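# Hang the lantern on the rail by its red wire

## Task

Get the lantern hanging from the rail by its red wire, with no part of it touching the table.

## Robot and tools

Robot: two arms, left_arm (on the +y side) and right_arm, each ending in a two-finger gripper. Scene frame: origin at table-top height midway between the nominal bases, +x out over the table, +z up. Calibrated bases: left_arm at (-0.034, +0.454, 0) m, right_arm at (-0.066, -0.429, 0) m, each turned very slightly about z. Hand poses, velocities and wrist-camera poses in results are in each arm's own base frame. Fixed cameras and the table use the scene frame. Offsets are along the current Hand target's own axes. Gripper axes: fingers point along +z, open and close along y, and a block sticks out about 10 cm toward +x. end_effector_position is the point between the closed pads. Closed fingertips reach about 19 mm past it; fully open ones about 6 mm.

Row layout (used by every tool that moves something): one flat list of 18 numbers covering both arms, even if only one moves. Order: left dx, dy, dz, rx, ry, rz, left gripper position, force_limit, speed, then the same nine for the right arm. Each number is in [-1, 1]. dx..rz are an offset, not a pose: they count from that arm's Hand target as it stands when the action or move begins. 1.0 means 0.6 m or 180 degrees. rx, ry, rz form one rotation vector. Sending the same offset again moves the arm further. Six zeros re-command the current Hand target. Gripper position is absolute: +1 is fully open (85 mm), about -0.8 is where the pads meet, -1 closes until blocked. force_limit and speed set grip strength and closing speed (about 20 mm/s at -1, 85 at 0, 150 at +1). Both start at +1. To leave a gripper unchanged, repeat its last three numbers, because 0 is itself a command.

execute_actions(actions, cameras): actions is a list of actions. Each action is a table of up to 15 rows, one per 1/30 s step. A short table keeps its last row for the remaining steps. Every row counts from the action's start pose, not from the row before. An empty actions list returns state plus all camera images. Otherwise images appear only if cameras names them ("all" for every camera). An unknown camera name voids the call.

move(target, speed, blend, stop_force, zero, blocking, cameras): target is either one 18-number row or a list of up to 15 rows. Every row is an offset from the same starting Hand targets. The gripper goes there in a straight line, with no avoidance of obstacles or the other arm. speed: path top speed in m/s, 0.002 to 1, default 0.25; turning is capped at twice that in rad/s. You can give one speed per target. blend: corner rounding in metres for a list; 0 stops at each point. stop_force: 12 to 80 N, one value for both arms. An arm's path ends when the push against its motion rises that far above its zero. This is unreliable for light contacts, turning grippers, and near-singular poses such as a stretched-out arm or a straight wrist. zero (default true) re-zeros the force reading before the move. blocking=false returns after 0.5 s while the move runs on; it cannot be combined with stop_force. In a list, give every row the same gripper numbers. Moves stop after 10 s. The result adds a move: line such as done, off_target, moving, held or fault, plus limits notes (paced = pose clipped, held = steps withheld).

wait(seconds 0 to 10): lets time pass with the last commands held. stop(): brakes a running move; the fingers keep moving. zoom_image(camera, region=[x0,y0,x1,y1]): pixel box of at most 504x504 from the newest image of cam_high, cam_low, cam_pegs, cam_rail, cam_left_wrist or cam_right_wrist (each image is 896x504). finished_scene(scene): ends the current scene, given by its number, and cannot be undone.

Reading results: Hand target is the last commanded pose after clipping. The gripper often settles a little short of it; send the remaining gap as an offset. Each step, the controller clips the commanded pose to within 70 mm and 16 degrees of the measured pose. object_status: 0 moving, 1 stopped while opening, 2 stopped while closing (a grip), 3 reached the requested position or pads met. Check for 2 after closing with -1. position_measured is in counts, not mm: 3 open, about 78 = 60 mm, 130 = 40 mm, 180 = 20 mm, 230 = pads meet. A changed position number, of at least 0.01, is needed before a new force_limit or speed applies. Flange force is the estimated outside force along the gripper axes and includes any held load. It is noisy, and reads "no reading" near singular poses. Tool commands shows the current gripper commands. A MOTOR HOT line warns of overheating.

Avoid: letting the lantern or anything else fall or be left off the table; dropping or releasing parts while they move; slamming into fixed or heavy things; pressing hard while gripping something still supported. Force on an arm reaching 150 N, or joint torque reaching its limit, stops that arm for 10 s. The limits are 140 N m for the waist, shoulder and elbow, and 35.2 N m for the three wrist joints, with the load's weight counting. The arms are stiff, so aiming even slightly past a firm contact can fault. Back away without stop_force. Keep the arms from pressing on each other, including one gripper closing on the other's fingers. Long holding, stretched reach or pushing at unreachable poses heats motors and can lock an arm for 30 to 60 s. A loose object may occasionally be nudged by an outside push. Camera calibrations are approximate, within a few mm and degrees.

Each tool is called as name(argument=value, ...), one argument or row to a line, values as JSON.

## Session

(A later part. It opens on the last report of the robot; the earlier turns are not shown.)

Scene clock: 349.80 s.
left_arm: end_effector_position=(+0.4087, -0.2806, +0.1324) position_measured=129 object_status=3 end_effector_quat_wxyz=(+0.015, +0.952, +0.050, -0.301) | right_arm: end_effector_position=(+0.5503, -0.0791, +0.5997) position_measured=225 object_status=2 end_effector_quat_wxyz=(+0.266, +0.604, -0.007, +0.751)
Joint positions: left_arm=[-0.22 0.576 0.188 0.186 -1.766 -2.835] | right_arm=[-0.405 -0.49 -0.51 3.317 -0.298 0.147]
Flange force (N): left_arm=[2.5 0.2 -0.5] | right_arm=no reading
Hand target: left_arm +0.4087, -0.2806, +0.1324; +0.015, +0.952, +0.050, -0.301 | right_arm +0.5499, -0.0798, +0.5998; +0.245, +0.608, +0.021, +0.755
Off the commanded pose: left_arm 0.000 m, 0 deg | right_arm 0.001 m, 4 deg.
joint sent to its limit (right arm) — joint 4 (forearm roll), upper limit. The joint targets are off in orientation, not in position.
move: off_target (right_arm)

execute_actions(
  actions=[],
)

Scene clock: 363.50 s.
left_arm: end_effector_position=(+0.4087, -0.2806, +0.1324) position_measured=129 object_status=3 end_effector_quat_wxyz=(+0.015, +0.952, +0.050, -0.301) | right_arm: end_effector_position=(+0.5503, -0.0791, +0.5997) position_measured=225 object_status=2 end_effector_quat_wxyz=(+0.266, +0.604, -0.007, +0.751)
Joint positions: left_arm=[-0.22 0.576 0.188 0.186 -1.766 -2.835] | right_arm=[-0.405 -0.49 -0.51 3.317 -0.298 0.147]
Joint velocities: within noise
Flange force (N): left_arm=[2.2 -0.2 -0.4] | right_arm=no reading
Hand target: left_arm +0.4087, -0.2806, +0.1324; +0.015, +0.952, +0.050, -0.301 | right_arm +0.5499, -0.0798, +0.5998; +0.245, +0.608, +0.021, +0.755
Tool commands: left_gripper/position=+0.0 left_gripper/force_limit=+0.0 left_gripper/speed=-0.8 right_gripper/position=-1.0 right_gripper/force_limit=+0.0 right_gripper/speed=-0.8
Off the commanded pose: left_arm 0.000 m, 0 deg | right_arm 0.001 m, 4 deg.
camera_calibration:
cam_left_wrist: T_world_to_cam=[[0.124047, -0.992276, 0.00106387, -0.323408], [-0.584433, -0.0721951, 0.808224, 0.133754], [-0.801904, -0.10088, -0.588875, 0.509305], [0, 0, 0, 1]] pos_world=[0.526702, -0.259875, 0.192157]
cam_right_wrist: T_world_to_cam=[[-0.413201, -0.851052, 0.324, -0.031032], [-0.204222, -0.26013, -0.94373, 0.671153], [0.887445, -0.456118, -0.0663176, -0.357662], [0, 0, 0, 1]] pos_world=[0.441647, -0.0149587, 0.619722]

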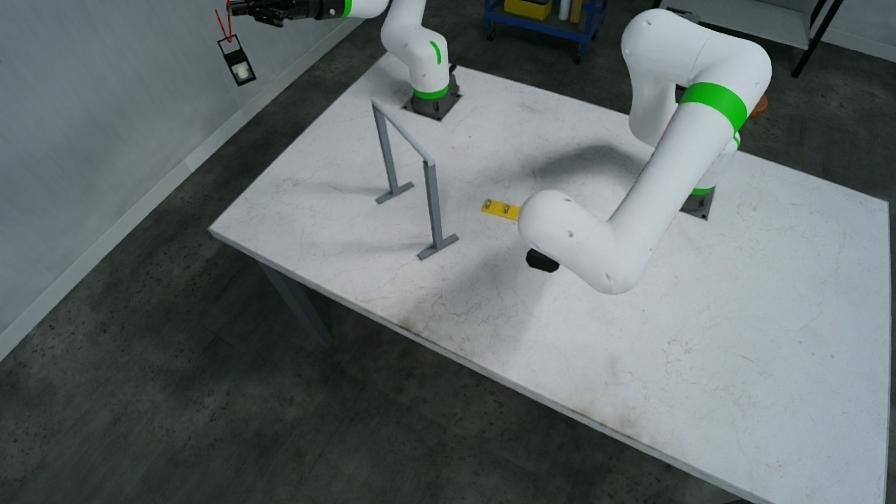

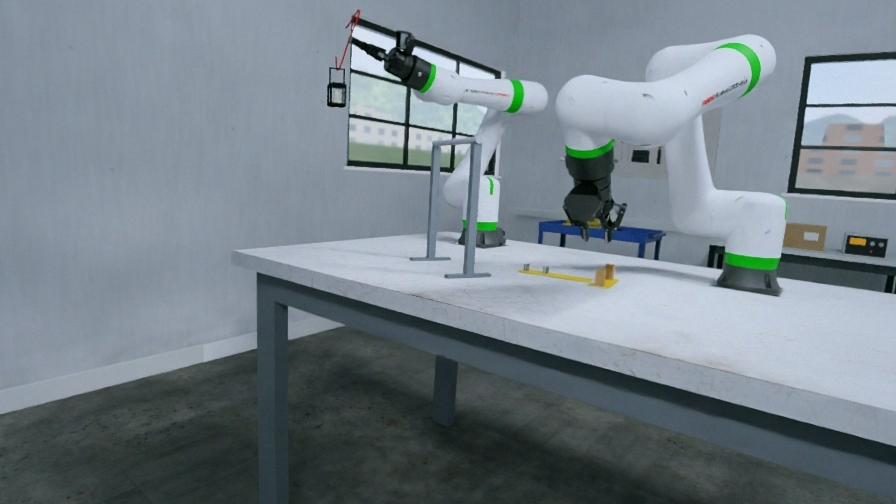

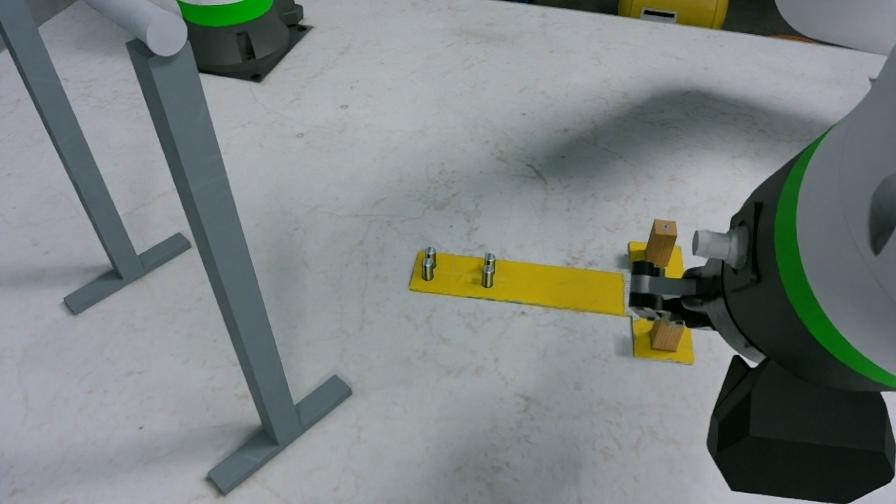

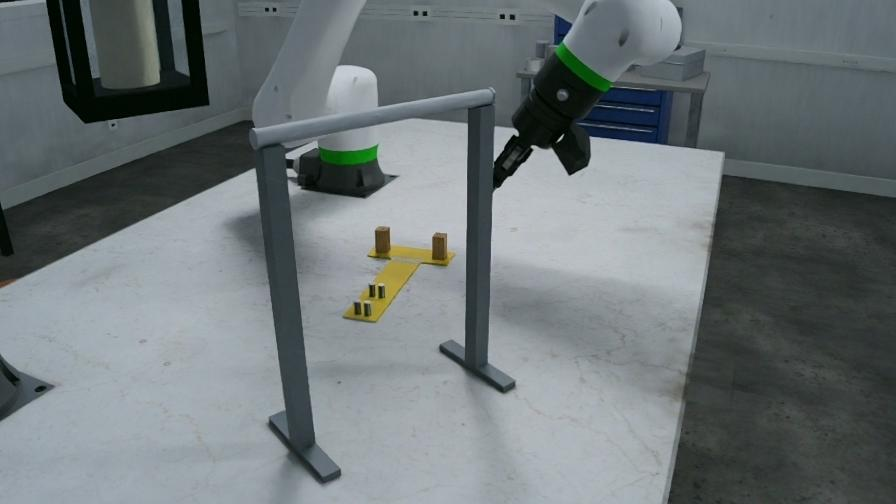

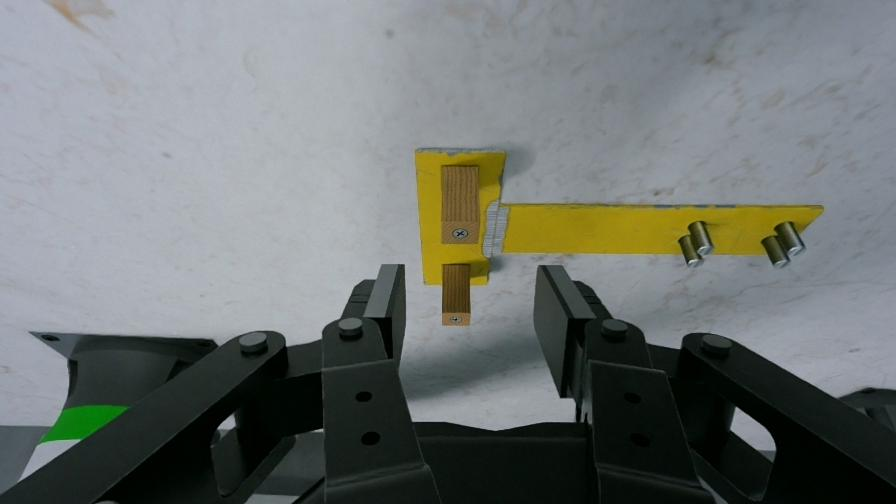

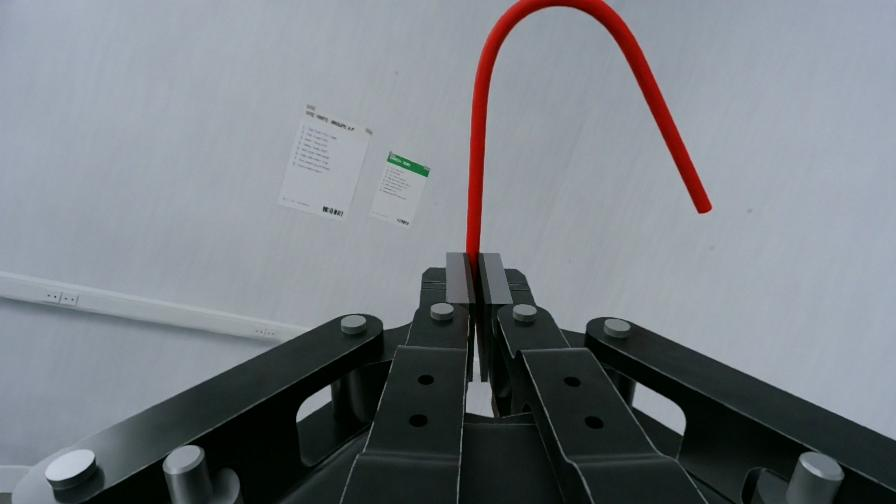

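move(
  target=[0,0,0,0,0,0,0,0,-0.8,0.2753,-0.417,-0.4333,0.1512,0.0551,0.0432,-1,0,-0.8],
  speed=0.13,
  cameras=["cam_high","cam_low","cam_rail","cam_right_wrist"],
)

Scene clock: 369.77 s.
left_arm: end_effector_position=(+0.4087, -0.2806, +0.1324) position_measured=129 object_status=3 end_effector_quat_wxyz=(+0.015, +0.952, +0.050, -0.301) | right_arm: end_effector_position=(+0.3716, +0.2746, +0.5999) position_measured=225 object_status=2 end_effector_quat_wxyz=(+0.041, +0.582, +0.178, +0.793)
Joint positions: left_arm=[-0.22 0.576 0.188 0.186 -1.766 -2.835] | right_arm=[0.799 -0.63 -0.851 2.276 -0.731 1.226]
Flange force (N): left_arm=[2.1 -0.1 -0.1] | right_arm=no reading
Hand target: left_arm +0.4087, -0.2806, +0.1324; +0.015, +0.952, +0.050, -0.301 | right_arm +0.3716, +0.2747, +0.6000; +0.041, +0.582, +0.178, +0.793
Off the commanded pose: left_arm 0.000 m, 0 deg | right_arm 0.000 m, 0 deg.
move: done
camera_calibration:
cam_right_wrist: T_world_to_cam=[[0.132584, -0.930151, 0.342404, 0.00400606], [-0.0301689, -0.349081, -0.936607, 0.682365], [0.990713, 0.113849, -0.074344, -0.227745], [0, 0, 0, 1]] pos_world=[0.245685, 0.267855, 0.620805]
Images, in order (width x height): cam_high 896x504, cam_low 896x504, cam_rail 896x504, cam_right_wrist 896x504.

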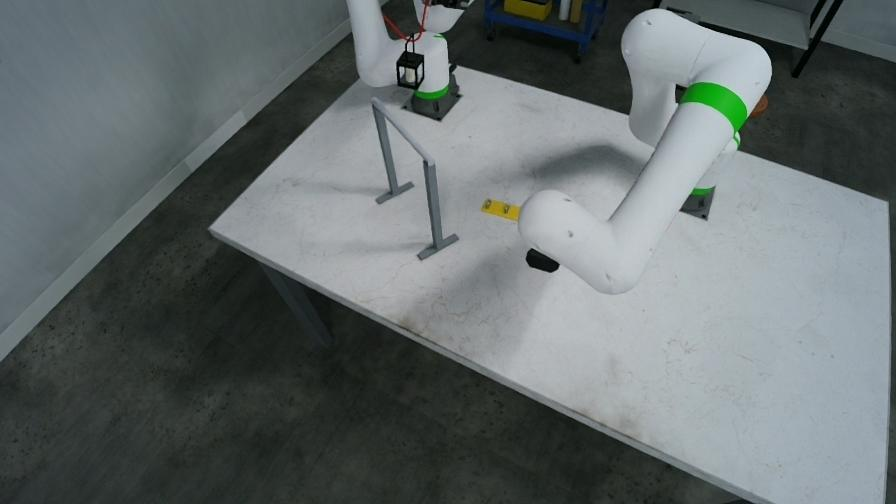

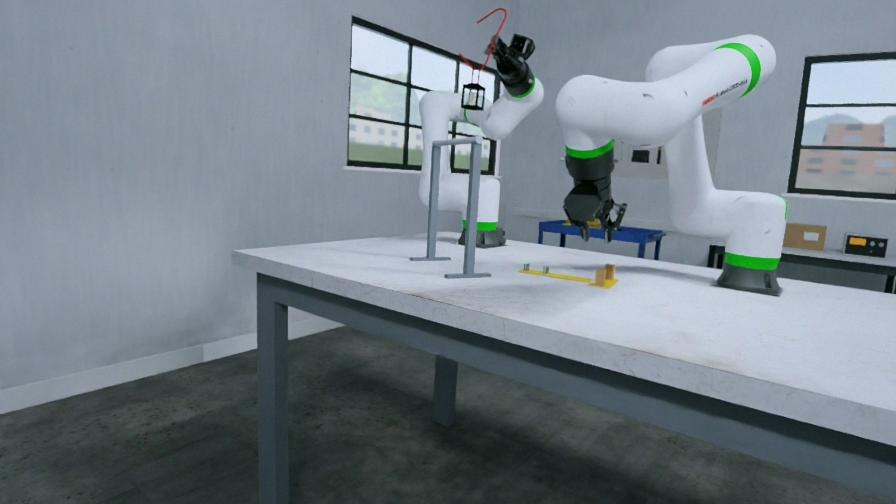

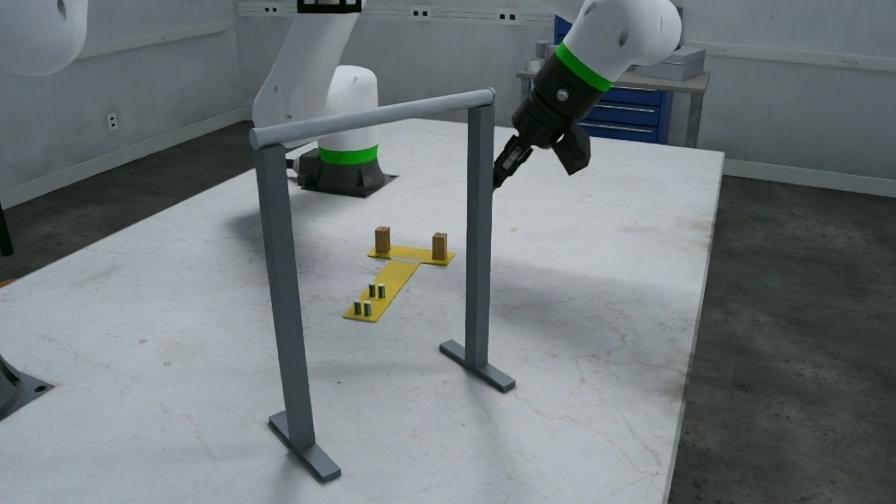

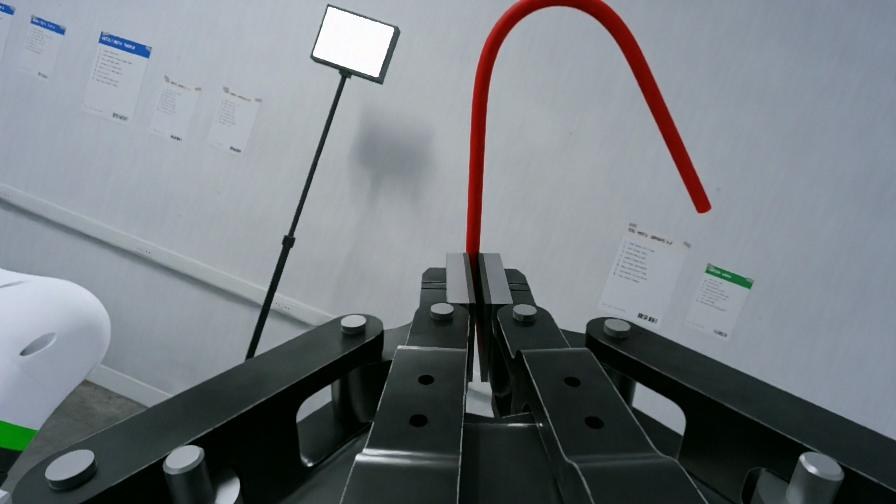

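move(
  target=[0,0,0,0,0,0,0,0,-0.8,-0.3632,-0.132,-0.1036,0.0285,-0.0783,0,-1,0,-0.8],
  speed=0.12,
  cameras=["cam_high","cam_low","cam_rail","cam_right_wrist"],
)

zoom_image(
  camera="cam_low",
  region=[400, 70, 540, 230],
)

zoom_image(
  camera="cam_high",
  region=[350, 40, 470, 220],
)

Scene clock: 386.27 s.
left_arm: end_effector_position=(+0.4087, -0.2806, +0.1324) position_measured=129 object_status=3 end_effector_quat_wxyz=(+0.015, +0.952, +0.050, -0.301) | right_arm: end_effector_position=(+0.3717, +0.2748, +0.3599) position_measured=225 object_status=2 end_effector_quat_wxyz=(+0.037, +0.676, +0.206, +0.707)
Joint positions: left_arm=[-0.22 0.576 0.188 0.186 -1.766 -2.835] | right_arm=[0.802 -0.545 -1.173 2.327 -0.815 0.978]
Flange force (N): left_arm=[2.0 -0.1 -0.1] | right_arm=no reading
Hand target: left_arm +0.4087, -0.2806, +0.1324; +0.015, +0.952, +0.050, -0.301 | right_arm +0.3717, +0.2748, +0.3599; +0.037, +0.676, +0.206, +0.706
Off the commanded pose: left_arm 0.000 m, 0 deg | right_arm 0.000 m, 0 deg.
move: done
camera_calibration:
cam_right_wrist: T_world_to_cam=[[0.22184, -0.90791, 0.35565, 0.0422004], [-0.261541, -0.406777, -0.875288, 0.537401], [0.939353, 0.101157, -0.327695, -0.132098], [0, 0, 0, 1]] pos_world=[0.255277, 0.270279, 0.412084]
Images, in order (width x height): cam_high 896x504, cam_low 896x504, cam_rail 896x504, cam_right_wrist 896x504.

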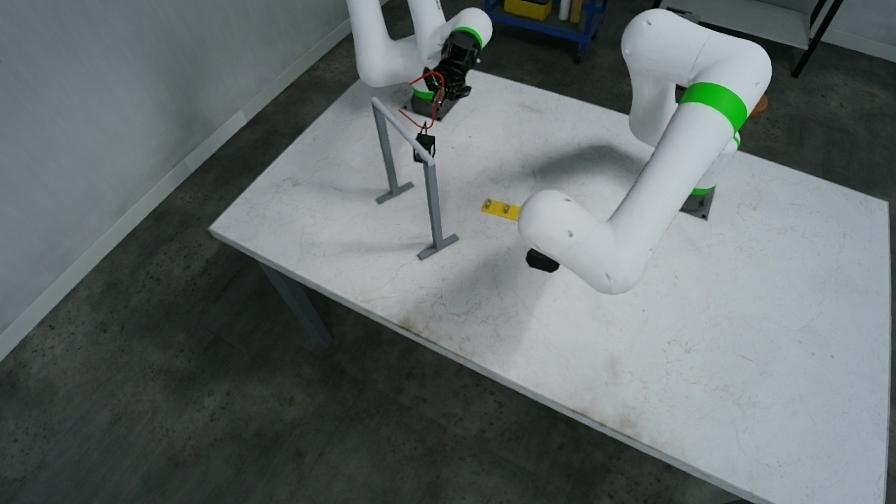

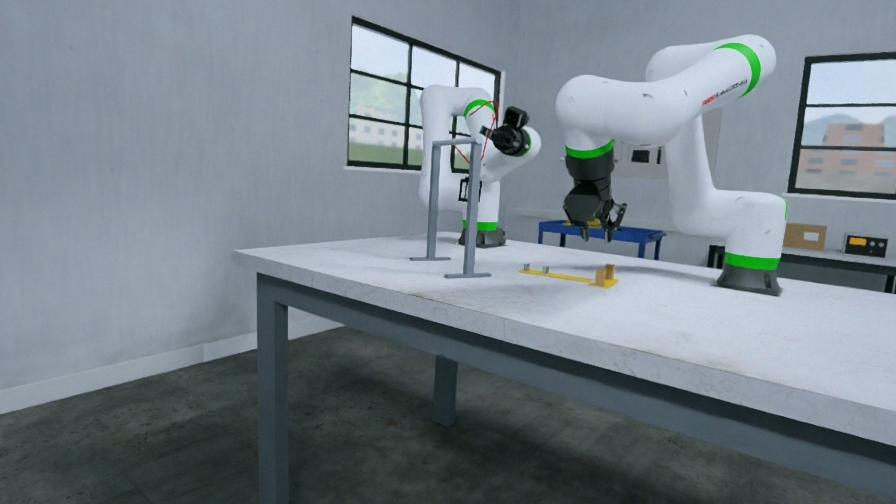

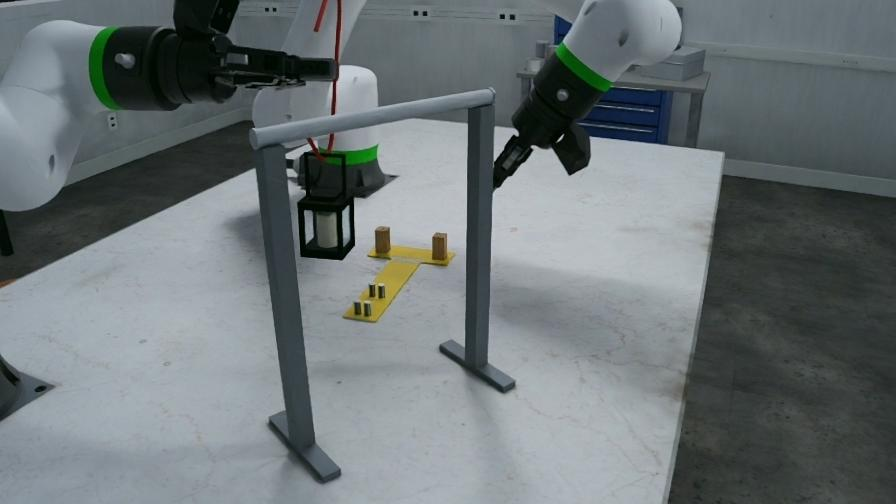

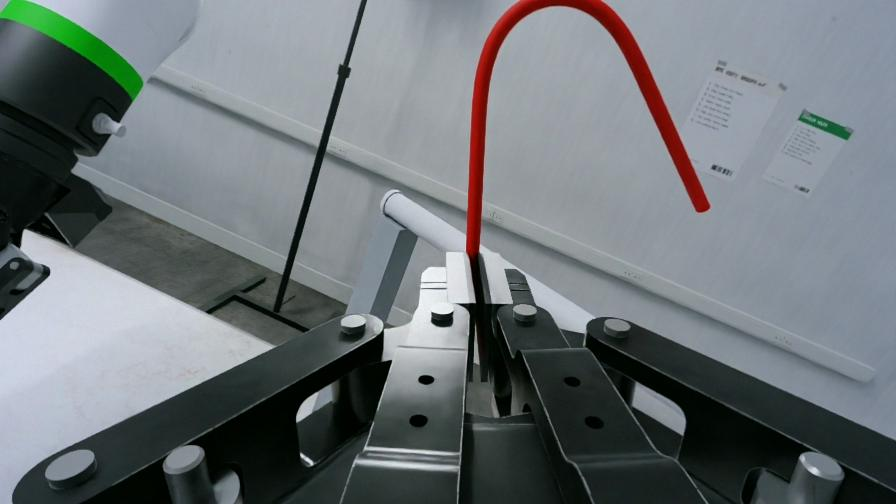

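Scaled by 3.150.

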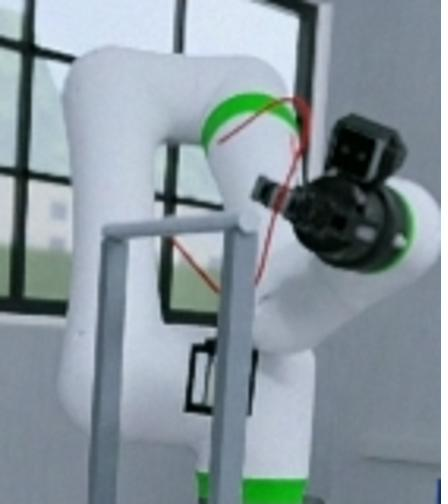

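Scaled by 2.800.

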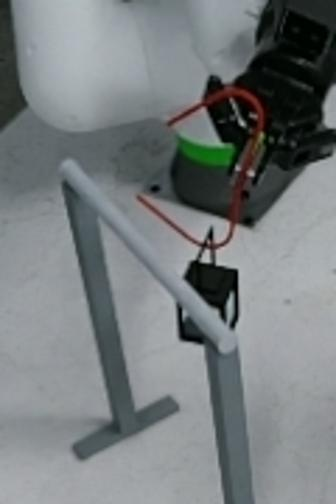

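move(
  target=[
    [0,0,0,0,0,0,0,0,-0.8,-0.0595,-0.0217,0,0,0,0,-1,0,-0.8],
    [0,0,0,0,0,0,0,0,-0.8,-0.0781,0.0295,0.0631,0,0,0,-1,0,-0.8],
  ],
  speed=0.05,
  cameras=["cam_high","cam_low","cam_rail","cam_right_wrist"],
)

zoom_image(
  camera="cam_low",
  region=[400, 70, 540, 230],
)

zoom_image(
  camera="cam_high",
  region=[350, 40, 470, 220],
)

Scene clock: 415.47 s.
left_arm: end_effector_position=(+0.4087, -0.2806, +0.1324) position_measured=129 object_status=3 end_effector_quat_wxyz=(+0.015, +0.952, +0.050, -0.301) | right_arm: end_effector_position=(+0.4164, +0.2523, +0.3219) position_measured=225 object_status=2 end_effector_quat_wxyz=(+0.037, +0.676, +0.206, +0.706)
Joint positions: left_arm=[-0.22 0.576 0.188 0.186 -1.766 -2.835] | right_arm=[0.346 -0.522 -1.11 2.959 -0.596 0.5]
Flange force (N): left_arm=[1.7 -0.3 0.0] | right_arm=no reading
Hand target: left_arm +0.4087, -0.2806, +0.1324; +0.015, +0.952, +0.050, -0.301 | right_arm +0.4164, +0.2523, +0.3219; +0.037, +0.676, +0.206, +0.706
Off the commanded pose: left_arm 0.000 m, 0 deg | right_arm 0.000 m, 0 deg.
move: done
camera_calibration:
cam_right_wrist: T_world_to_cam=[[0.221868, -0.907915, 0.355619, 0.0254888], [-0.261628, -0.406765, -0.875267, 0.506708], [0.939322, 0.101154, -0.327784, -0.184136], [0, 0, 0, 1]] pos_world=[0.299877, 0.247879, 0.374084]
Images, in order (width x height): cam_high 896x504, cam_low 896x504, cam_rail 896x504, cam_right_wrist 896x504.

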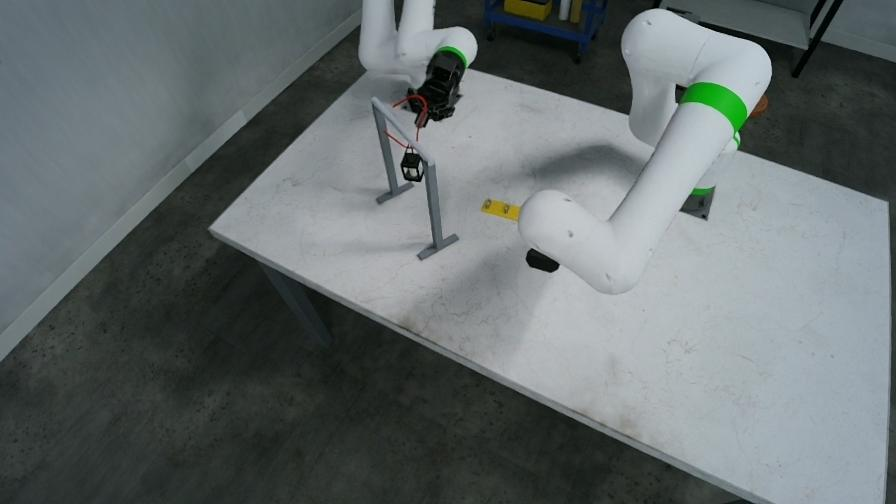

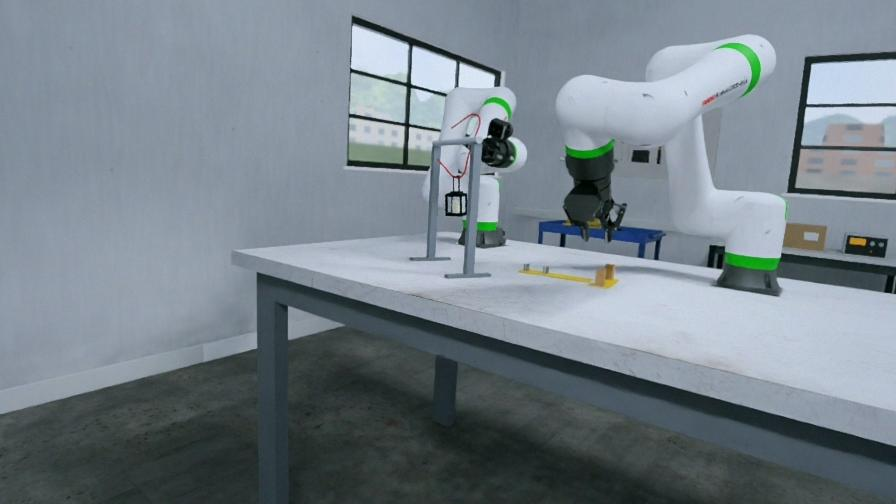

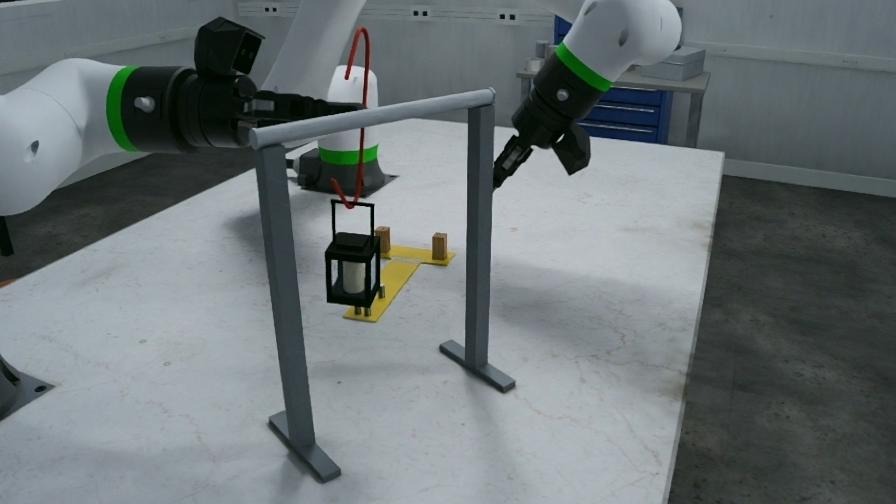

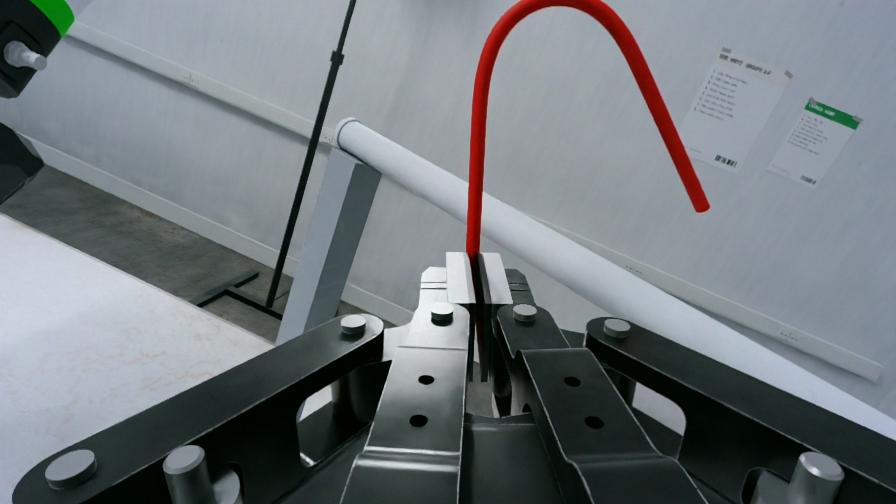

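Scaled by 3.150.

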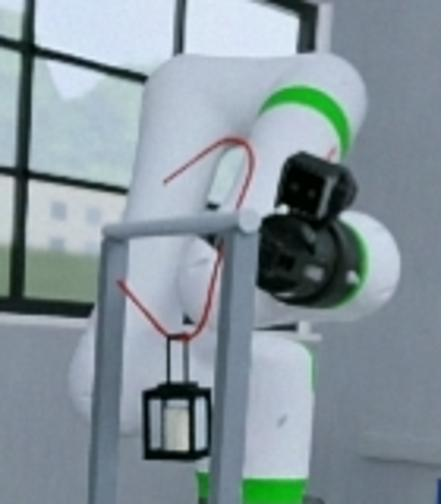

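Scaled by 2.800.

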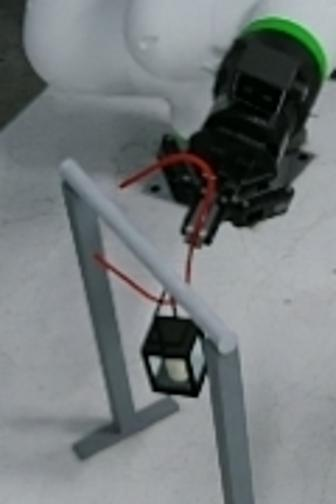

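zoom_image(
  camera="cam_right_wrist",
  region=[320, 90, 720, 330],
)

zoom_image(
  camera="cam_rail",
  region=[230, 20, 510, 220],
)

Scaled by 1.260.

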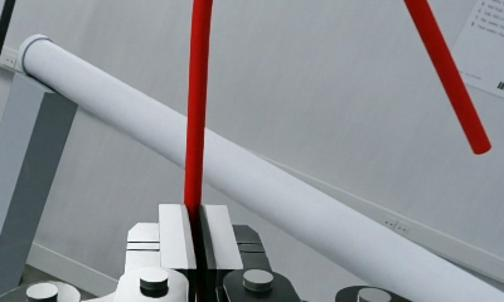

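Scaled by 1.800.

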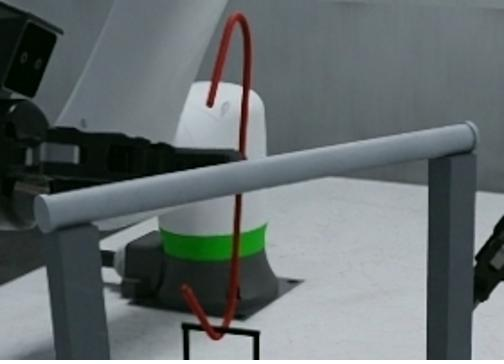

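move(
  target=[0,0,0,0,0,0,0,0,-0.8,-0.0056,0.0154,0.0189,0,0,0,-1,0,-0.8],
  speed=0.03,
  cameras=["cam_high","cam_low","cam_rail","cam_right_wrist"],
)

zoom_image(
  camera="cam_low",
  region=[410, 100, 520, 190],
)

zoom_image(
  camera="cam_high",
  region=[360, 80, 460, 180],
)

zoom_image(
  camera="cam_right_wrist",
  region=[320, 90, 720, 330],
)

zoom_image(
  camera="cam_rail",
  region=[230, 20, 510, 220],
)

Scene clock: 441.63 s.
left_arm: end_effector_position=(+0.4087, -0.2806, +0.1324) position_measured=129 object_status=3 end_effector_quat_wxyz=(+0.015, +0.952, +0.050, -0.301) | right_arm: end_effector_position=(+0.4298, +0.2455, +0.3219) position_measured=225 object_status=2 end_effector_quat_wxyz=(+0.037, +0.676, +0.206, +0.706)
Joint positions: left_arm=[-0.22 0.576 0.188 0.186 -1.766 -2.835] | right_arm=[0.271 -0.515 -1.068 3.091 -0.555 0.392]
Flange force (N): left_arm=[2.0 -0.1 -0.1] | right_arm=no reading
Hand target: left_arm +0.4087, -0.2806, +0.1324; +0.015, +0.952, +0.050, -0.301 | right_arm +0.4298, +0.2455, +0.3219; +0.037, +0.676, +0.206, +0.706
Off the commanded pose: left_arm 0.000 m, 0 deg | right_arm 0.000 m, 0 deg.
move: done
camera_calibration:
cam_right_wrist: T_world_to_cam=[[0.221953, -0.907906, 0.355589, 0.0162336], [-0.26159, -0.406761, -0.875281, 0.507399], [0.939312, 0.101253, -0.327781, -0.196048], [0, 0, 0, 1]] pos_world=[0.313278, 0.240979, 0.374084]
Images, in order (width x height): cam_high 896x504, cam_low 896x504, cam_rail 896x504, cam_right_wrist 896x504.

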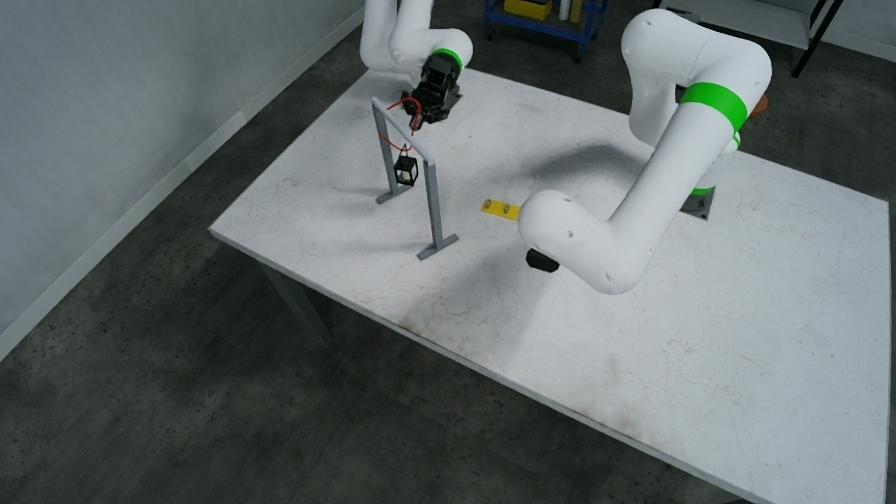

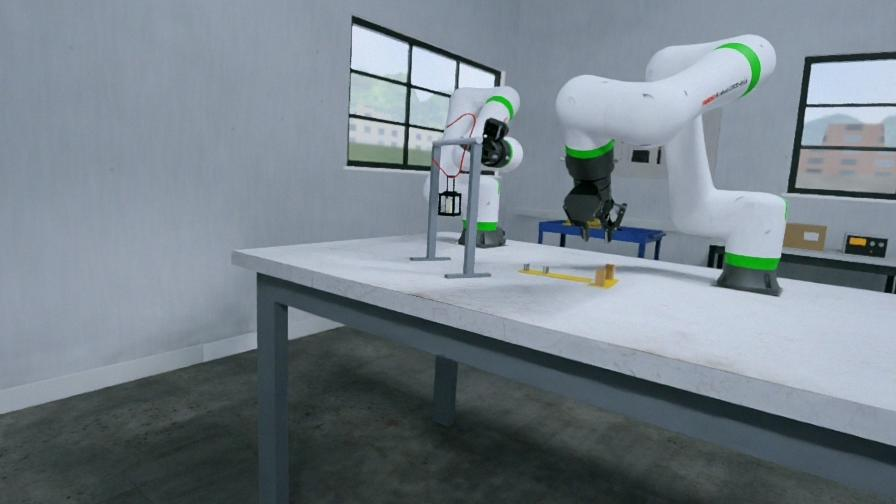

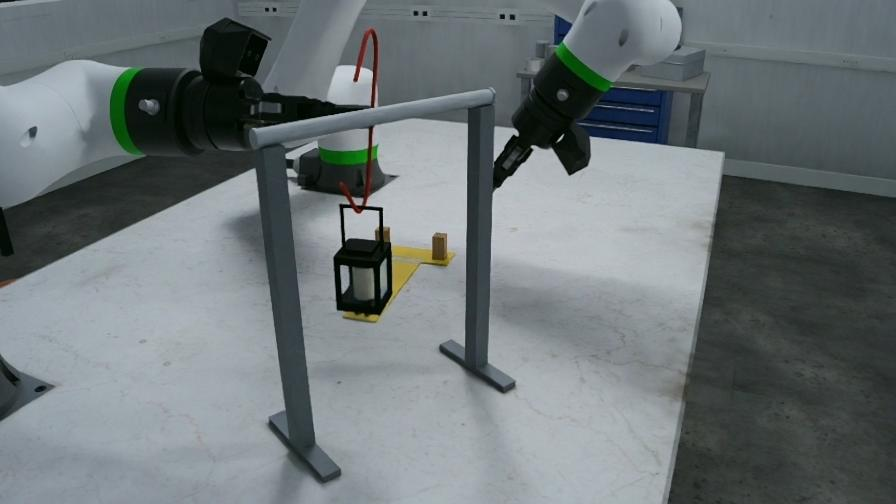

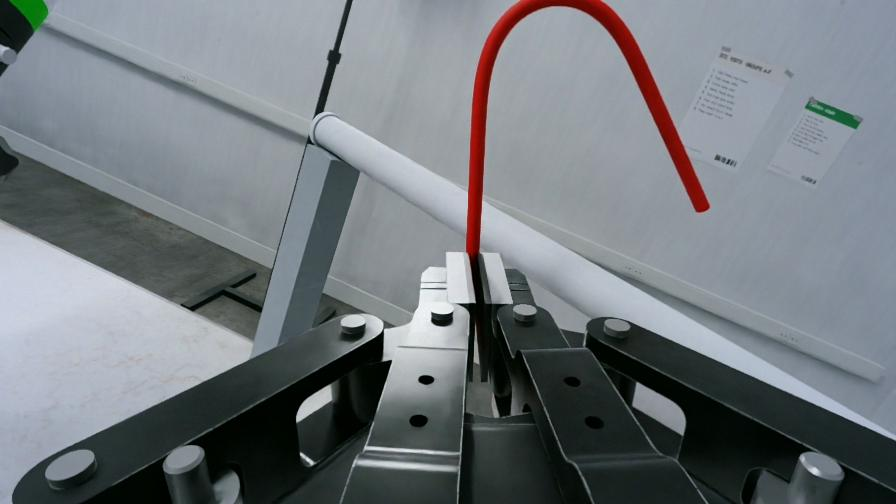

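Scaled by 4.582.

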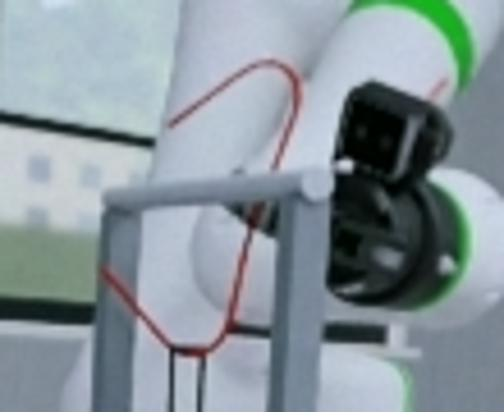

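Scaled by 5.040.

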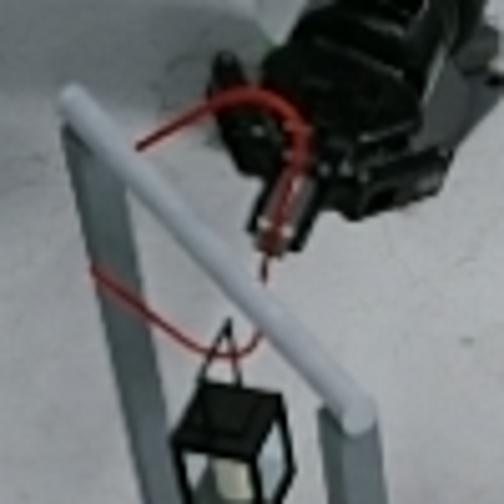

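Scaled by 1.260.

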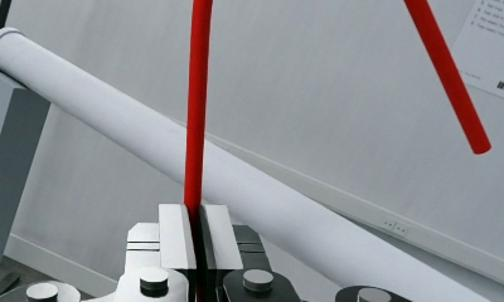

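Scaled by 1.800.

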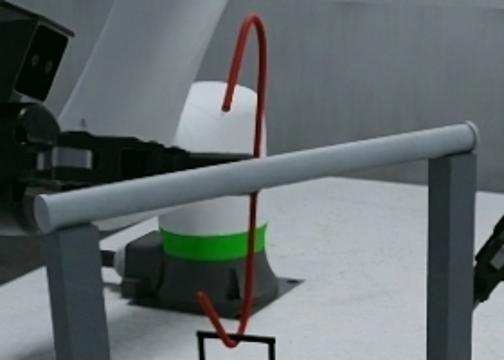

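move(
  target=[0,0,0,0,0,0,0,0,-0.8,-0.0345,-0.0125,0,0,0,0,-1,0,-0.8],
  speed=0.02,
  cameras=["cam_high","cam_low","cam_rail","cam_right_wrist"],
)

zoom_image(
  camera="cam_low",
  region=[410, 100, 520, 190],
)

zoom_image(
  camera="cam_high",
  region=[360, 80, 460, 180],
)

zoom_image(
  camera="cam_rail",
  region=[230, 20, 510, 220],
)

Scene clock: 461.90 s.
left_arm: end_effector_position=(+0.4087, -0.2806, +0.1324) position_measured=129 object_status=3 end_effector_quat_wxyz=(+0.015, +0.952, +0.050, -0.301) | right_arm: end_effector_position=(+0.4298, +0.2455, +0.2999) position_measured=225 object_status=2 end_effector_quat_wxyz=(+0.037, +0.676, +0.206, +0.707)
Joint positions: left_arm=[-0.22 0.576 0.188 0.186 -1.766 -2.835] | right_arm=[0.27 -0.453 -1.098 3.098 -0.646 0.383]
Flange force (N): left_arm=[1.9 0.0 -0.5] | right_arm=no reading
Hand target: left_arm +0.4087, -0.2806, +0.1324; +0.015, +0.952, +0.050, -0.301 | right_arm +0.4298, +0.2455, +0.2999; +0.037, +0.676, +0.206, +0.706
Off the commanded pose: left_arm 0.000 m, 0 deg | right_arm 0.000 m, 0 deg.
move: done
camera_calibration:
cam_right_wrist: T_world_to_cam=[[0.221949, -0.907864, 0.355699, 0.0240082], [-0.261483, -0.406855, -0.875269, 0.488129], [0.939343, 0.101256, -0.327692, -0.203301], [0, 0, 0, 1]] pos_world=[0.313278, 0.240979, 0.352084]
Images, in order (width x height): cam_high 896x504, cam_low 896x504, cam_rail 896x504, cam_right_wrist 896x504.

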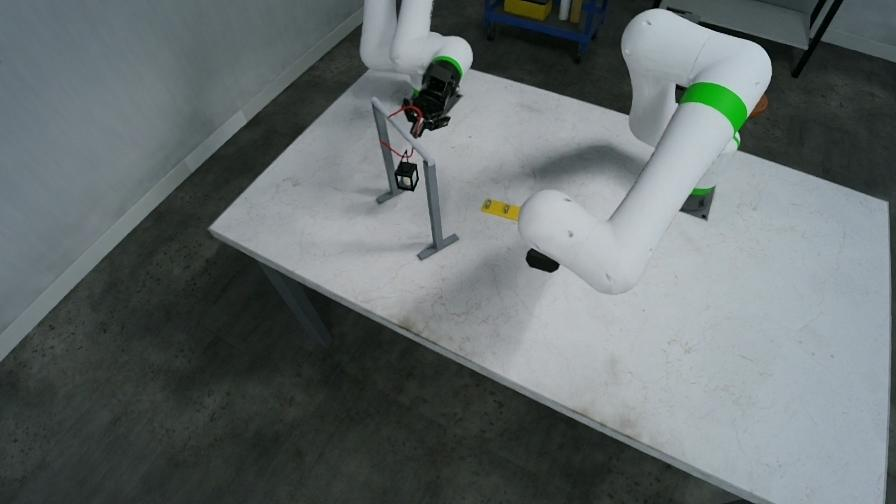

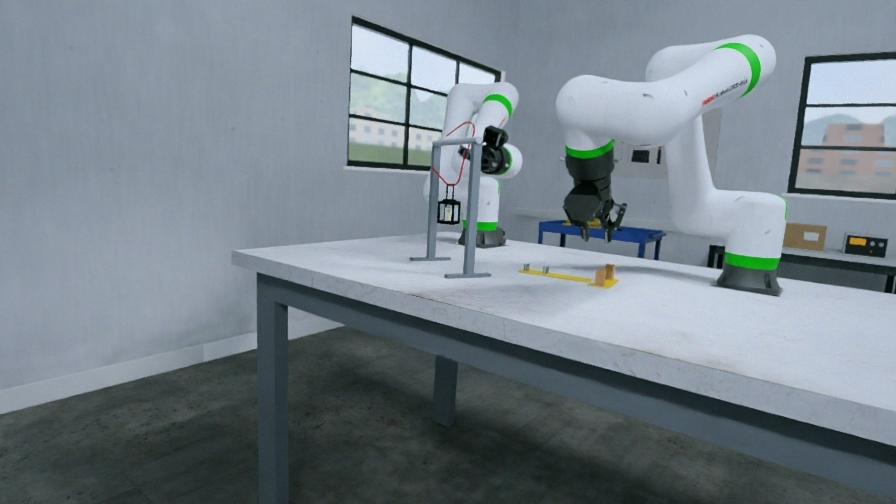

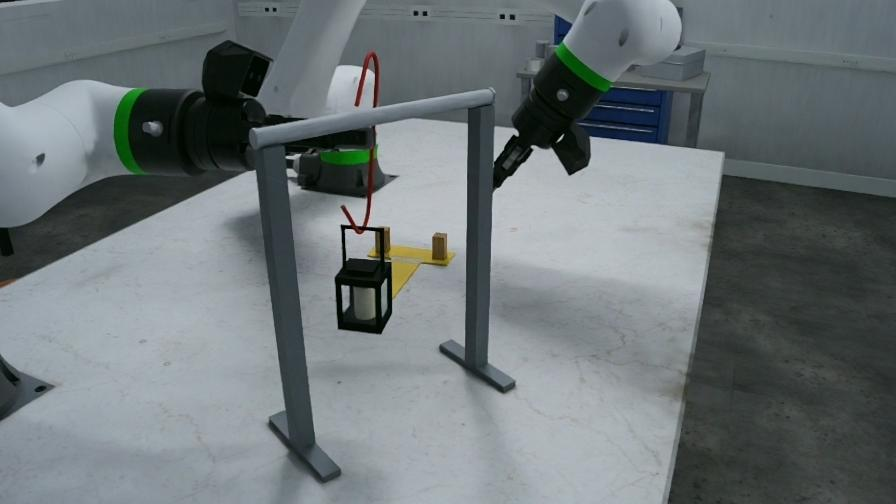

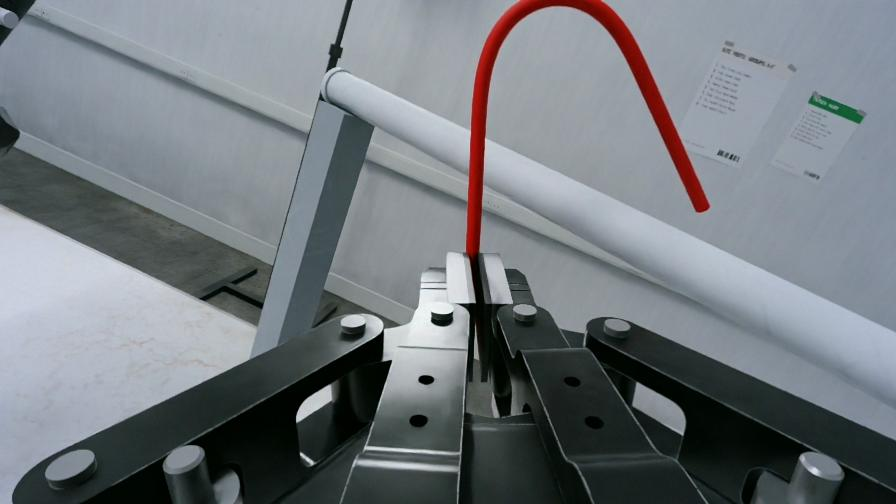

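Scaled by 4.582.

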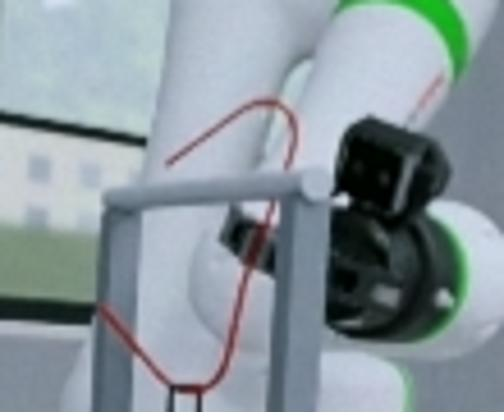

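Scaled by 5.040.

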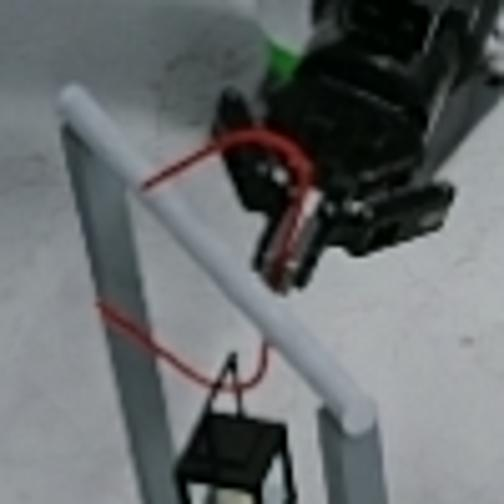

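Scaled by 1.800.

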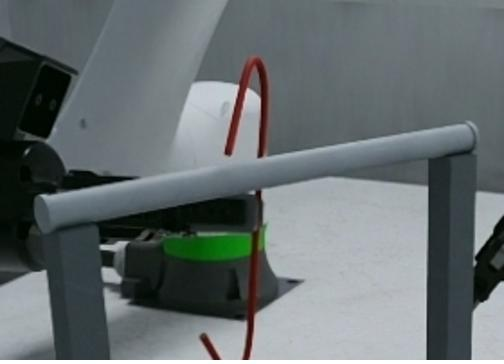

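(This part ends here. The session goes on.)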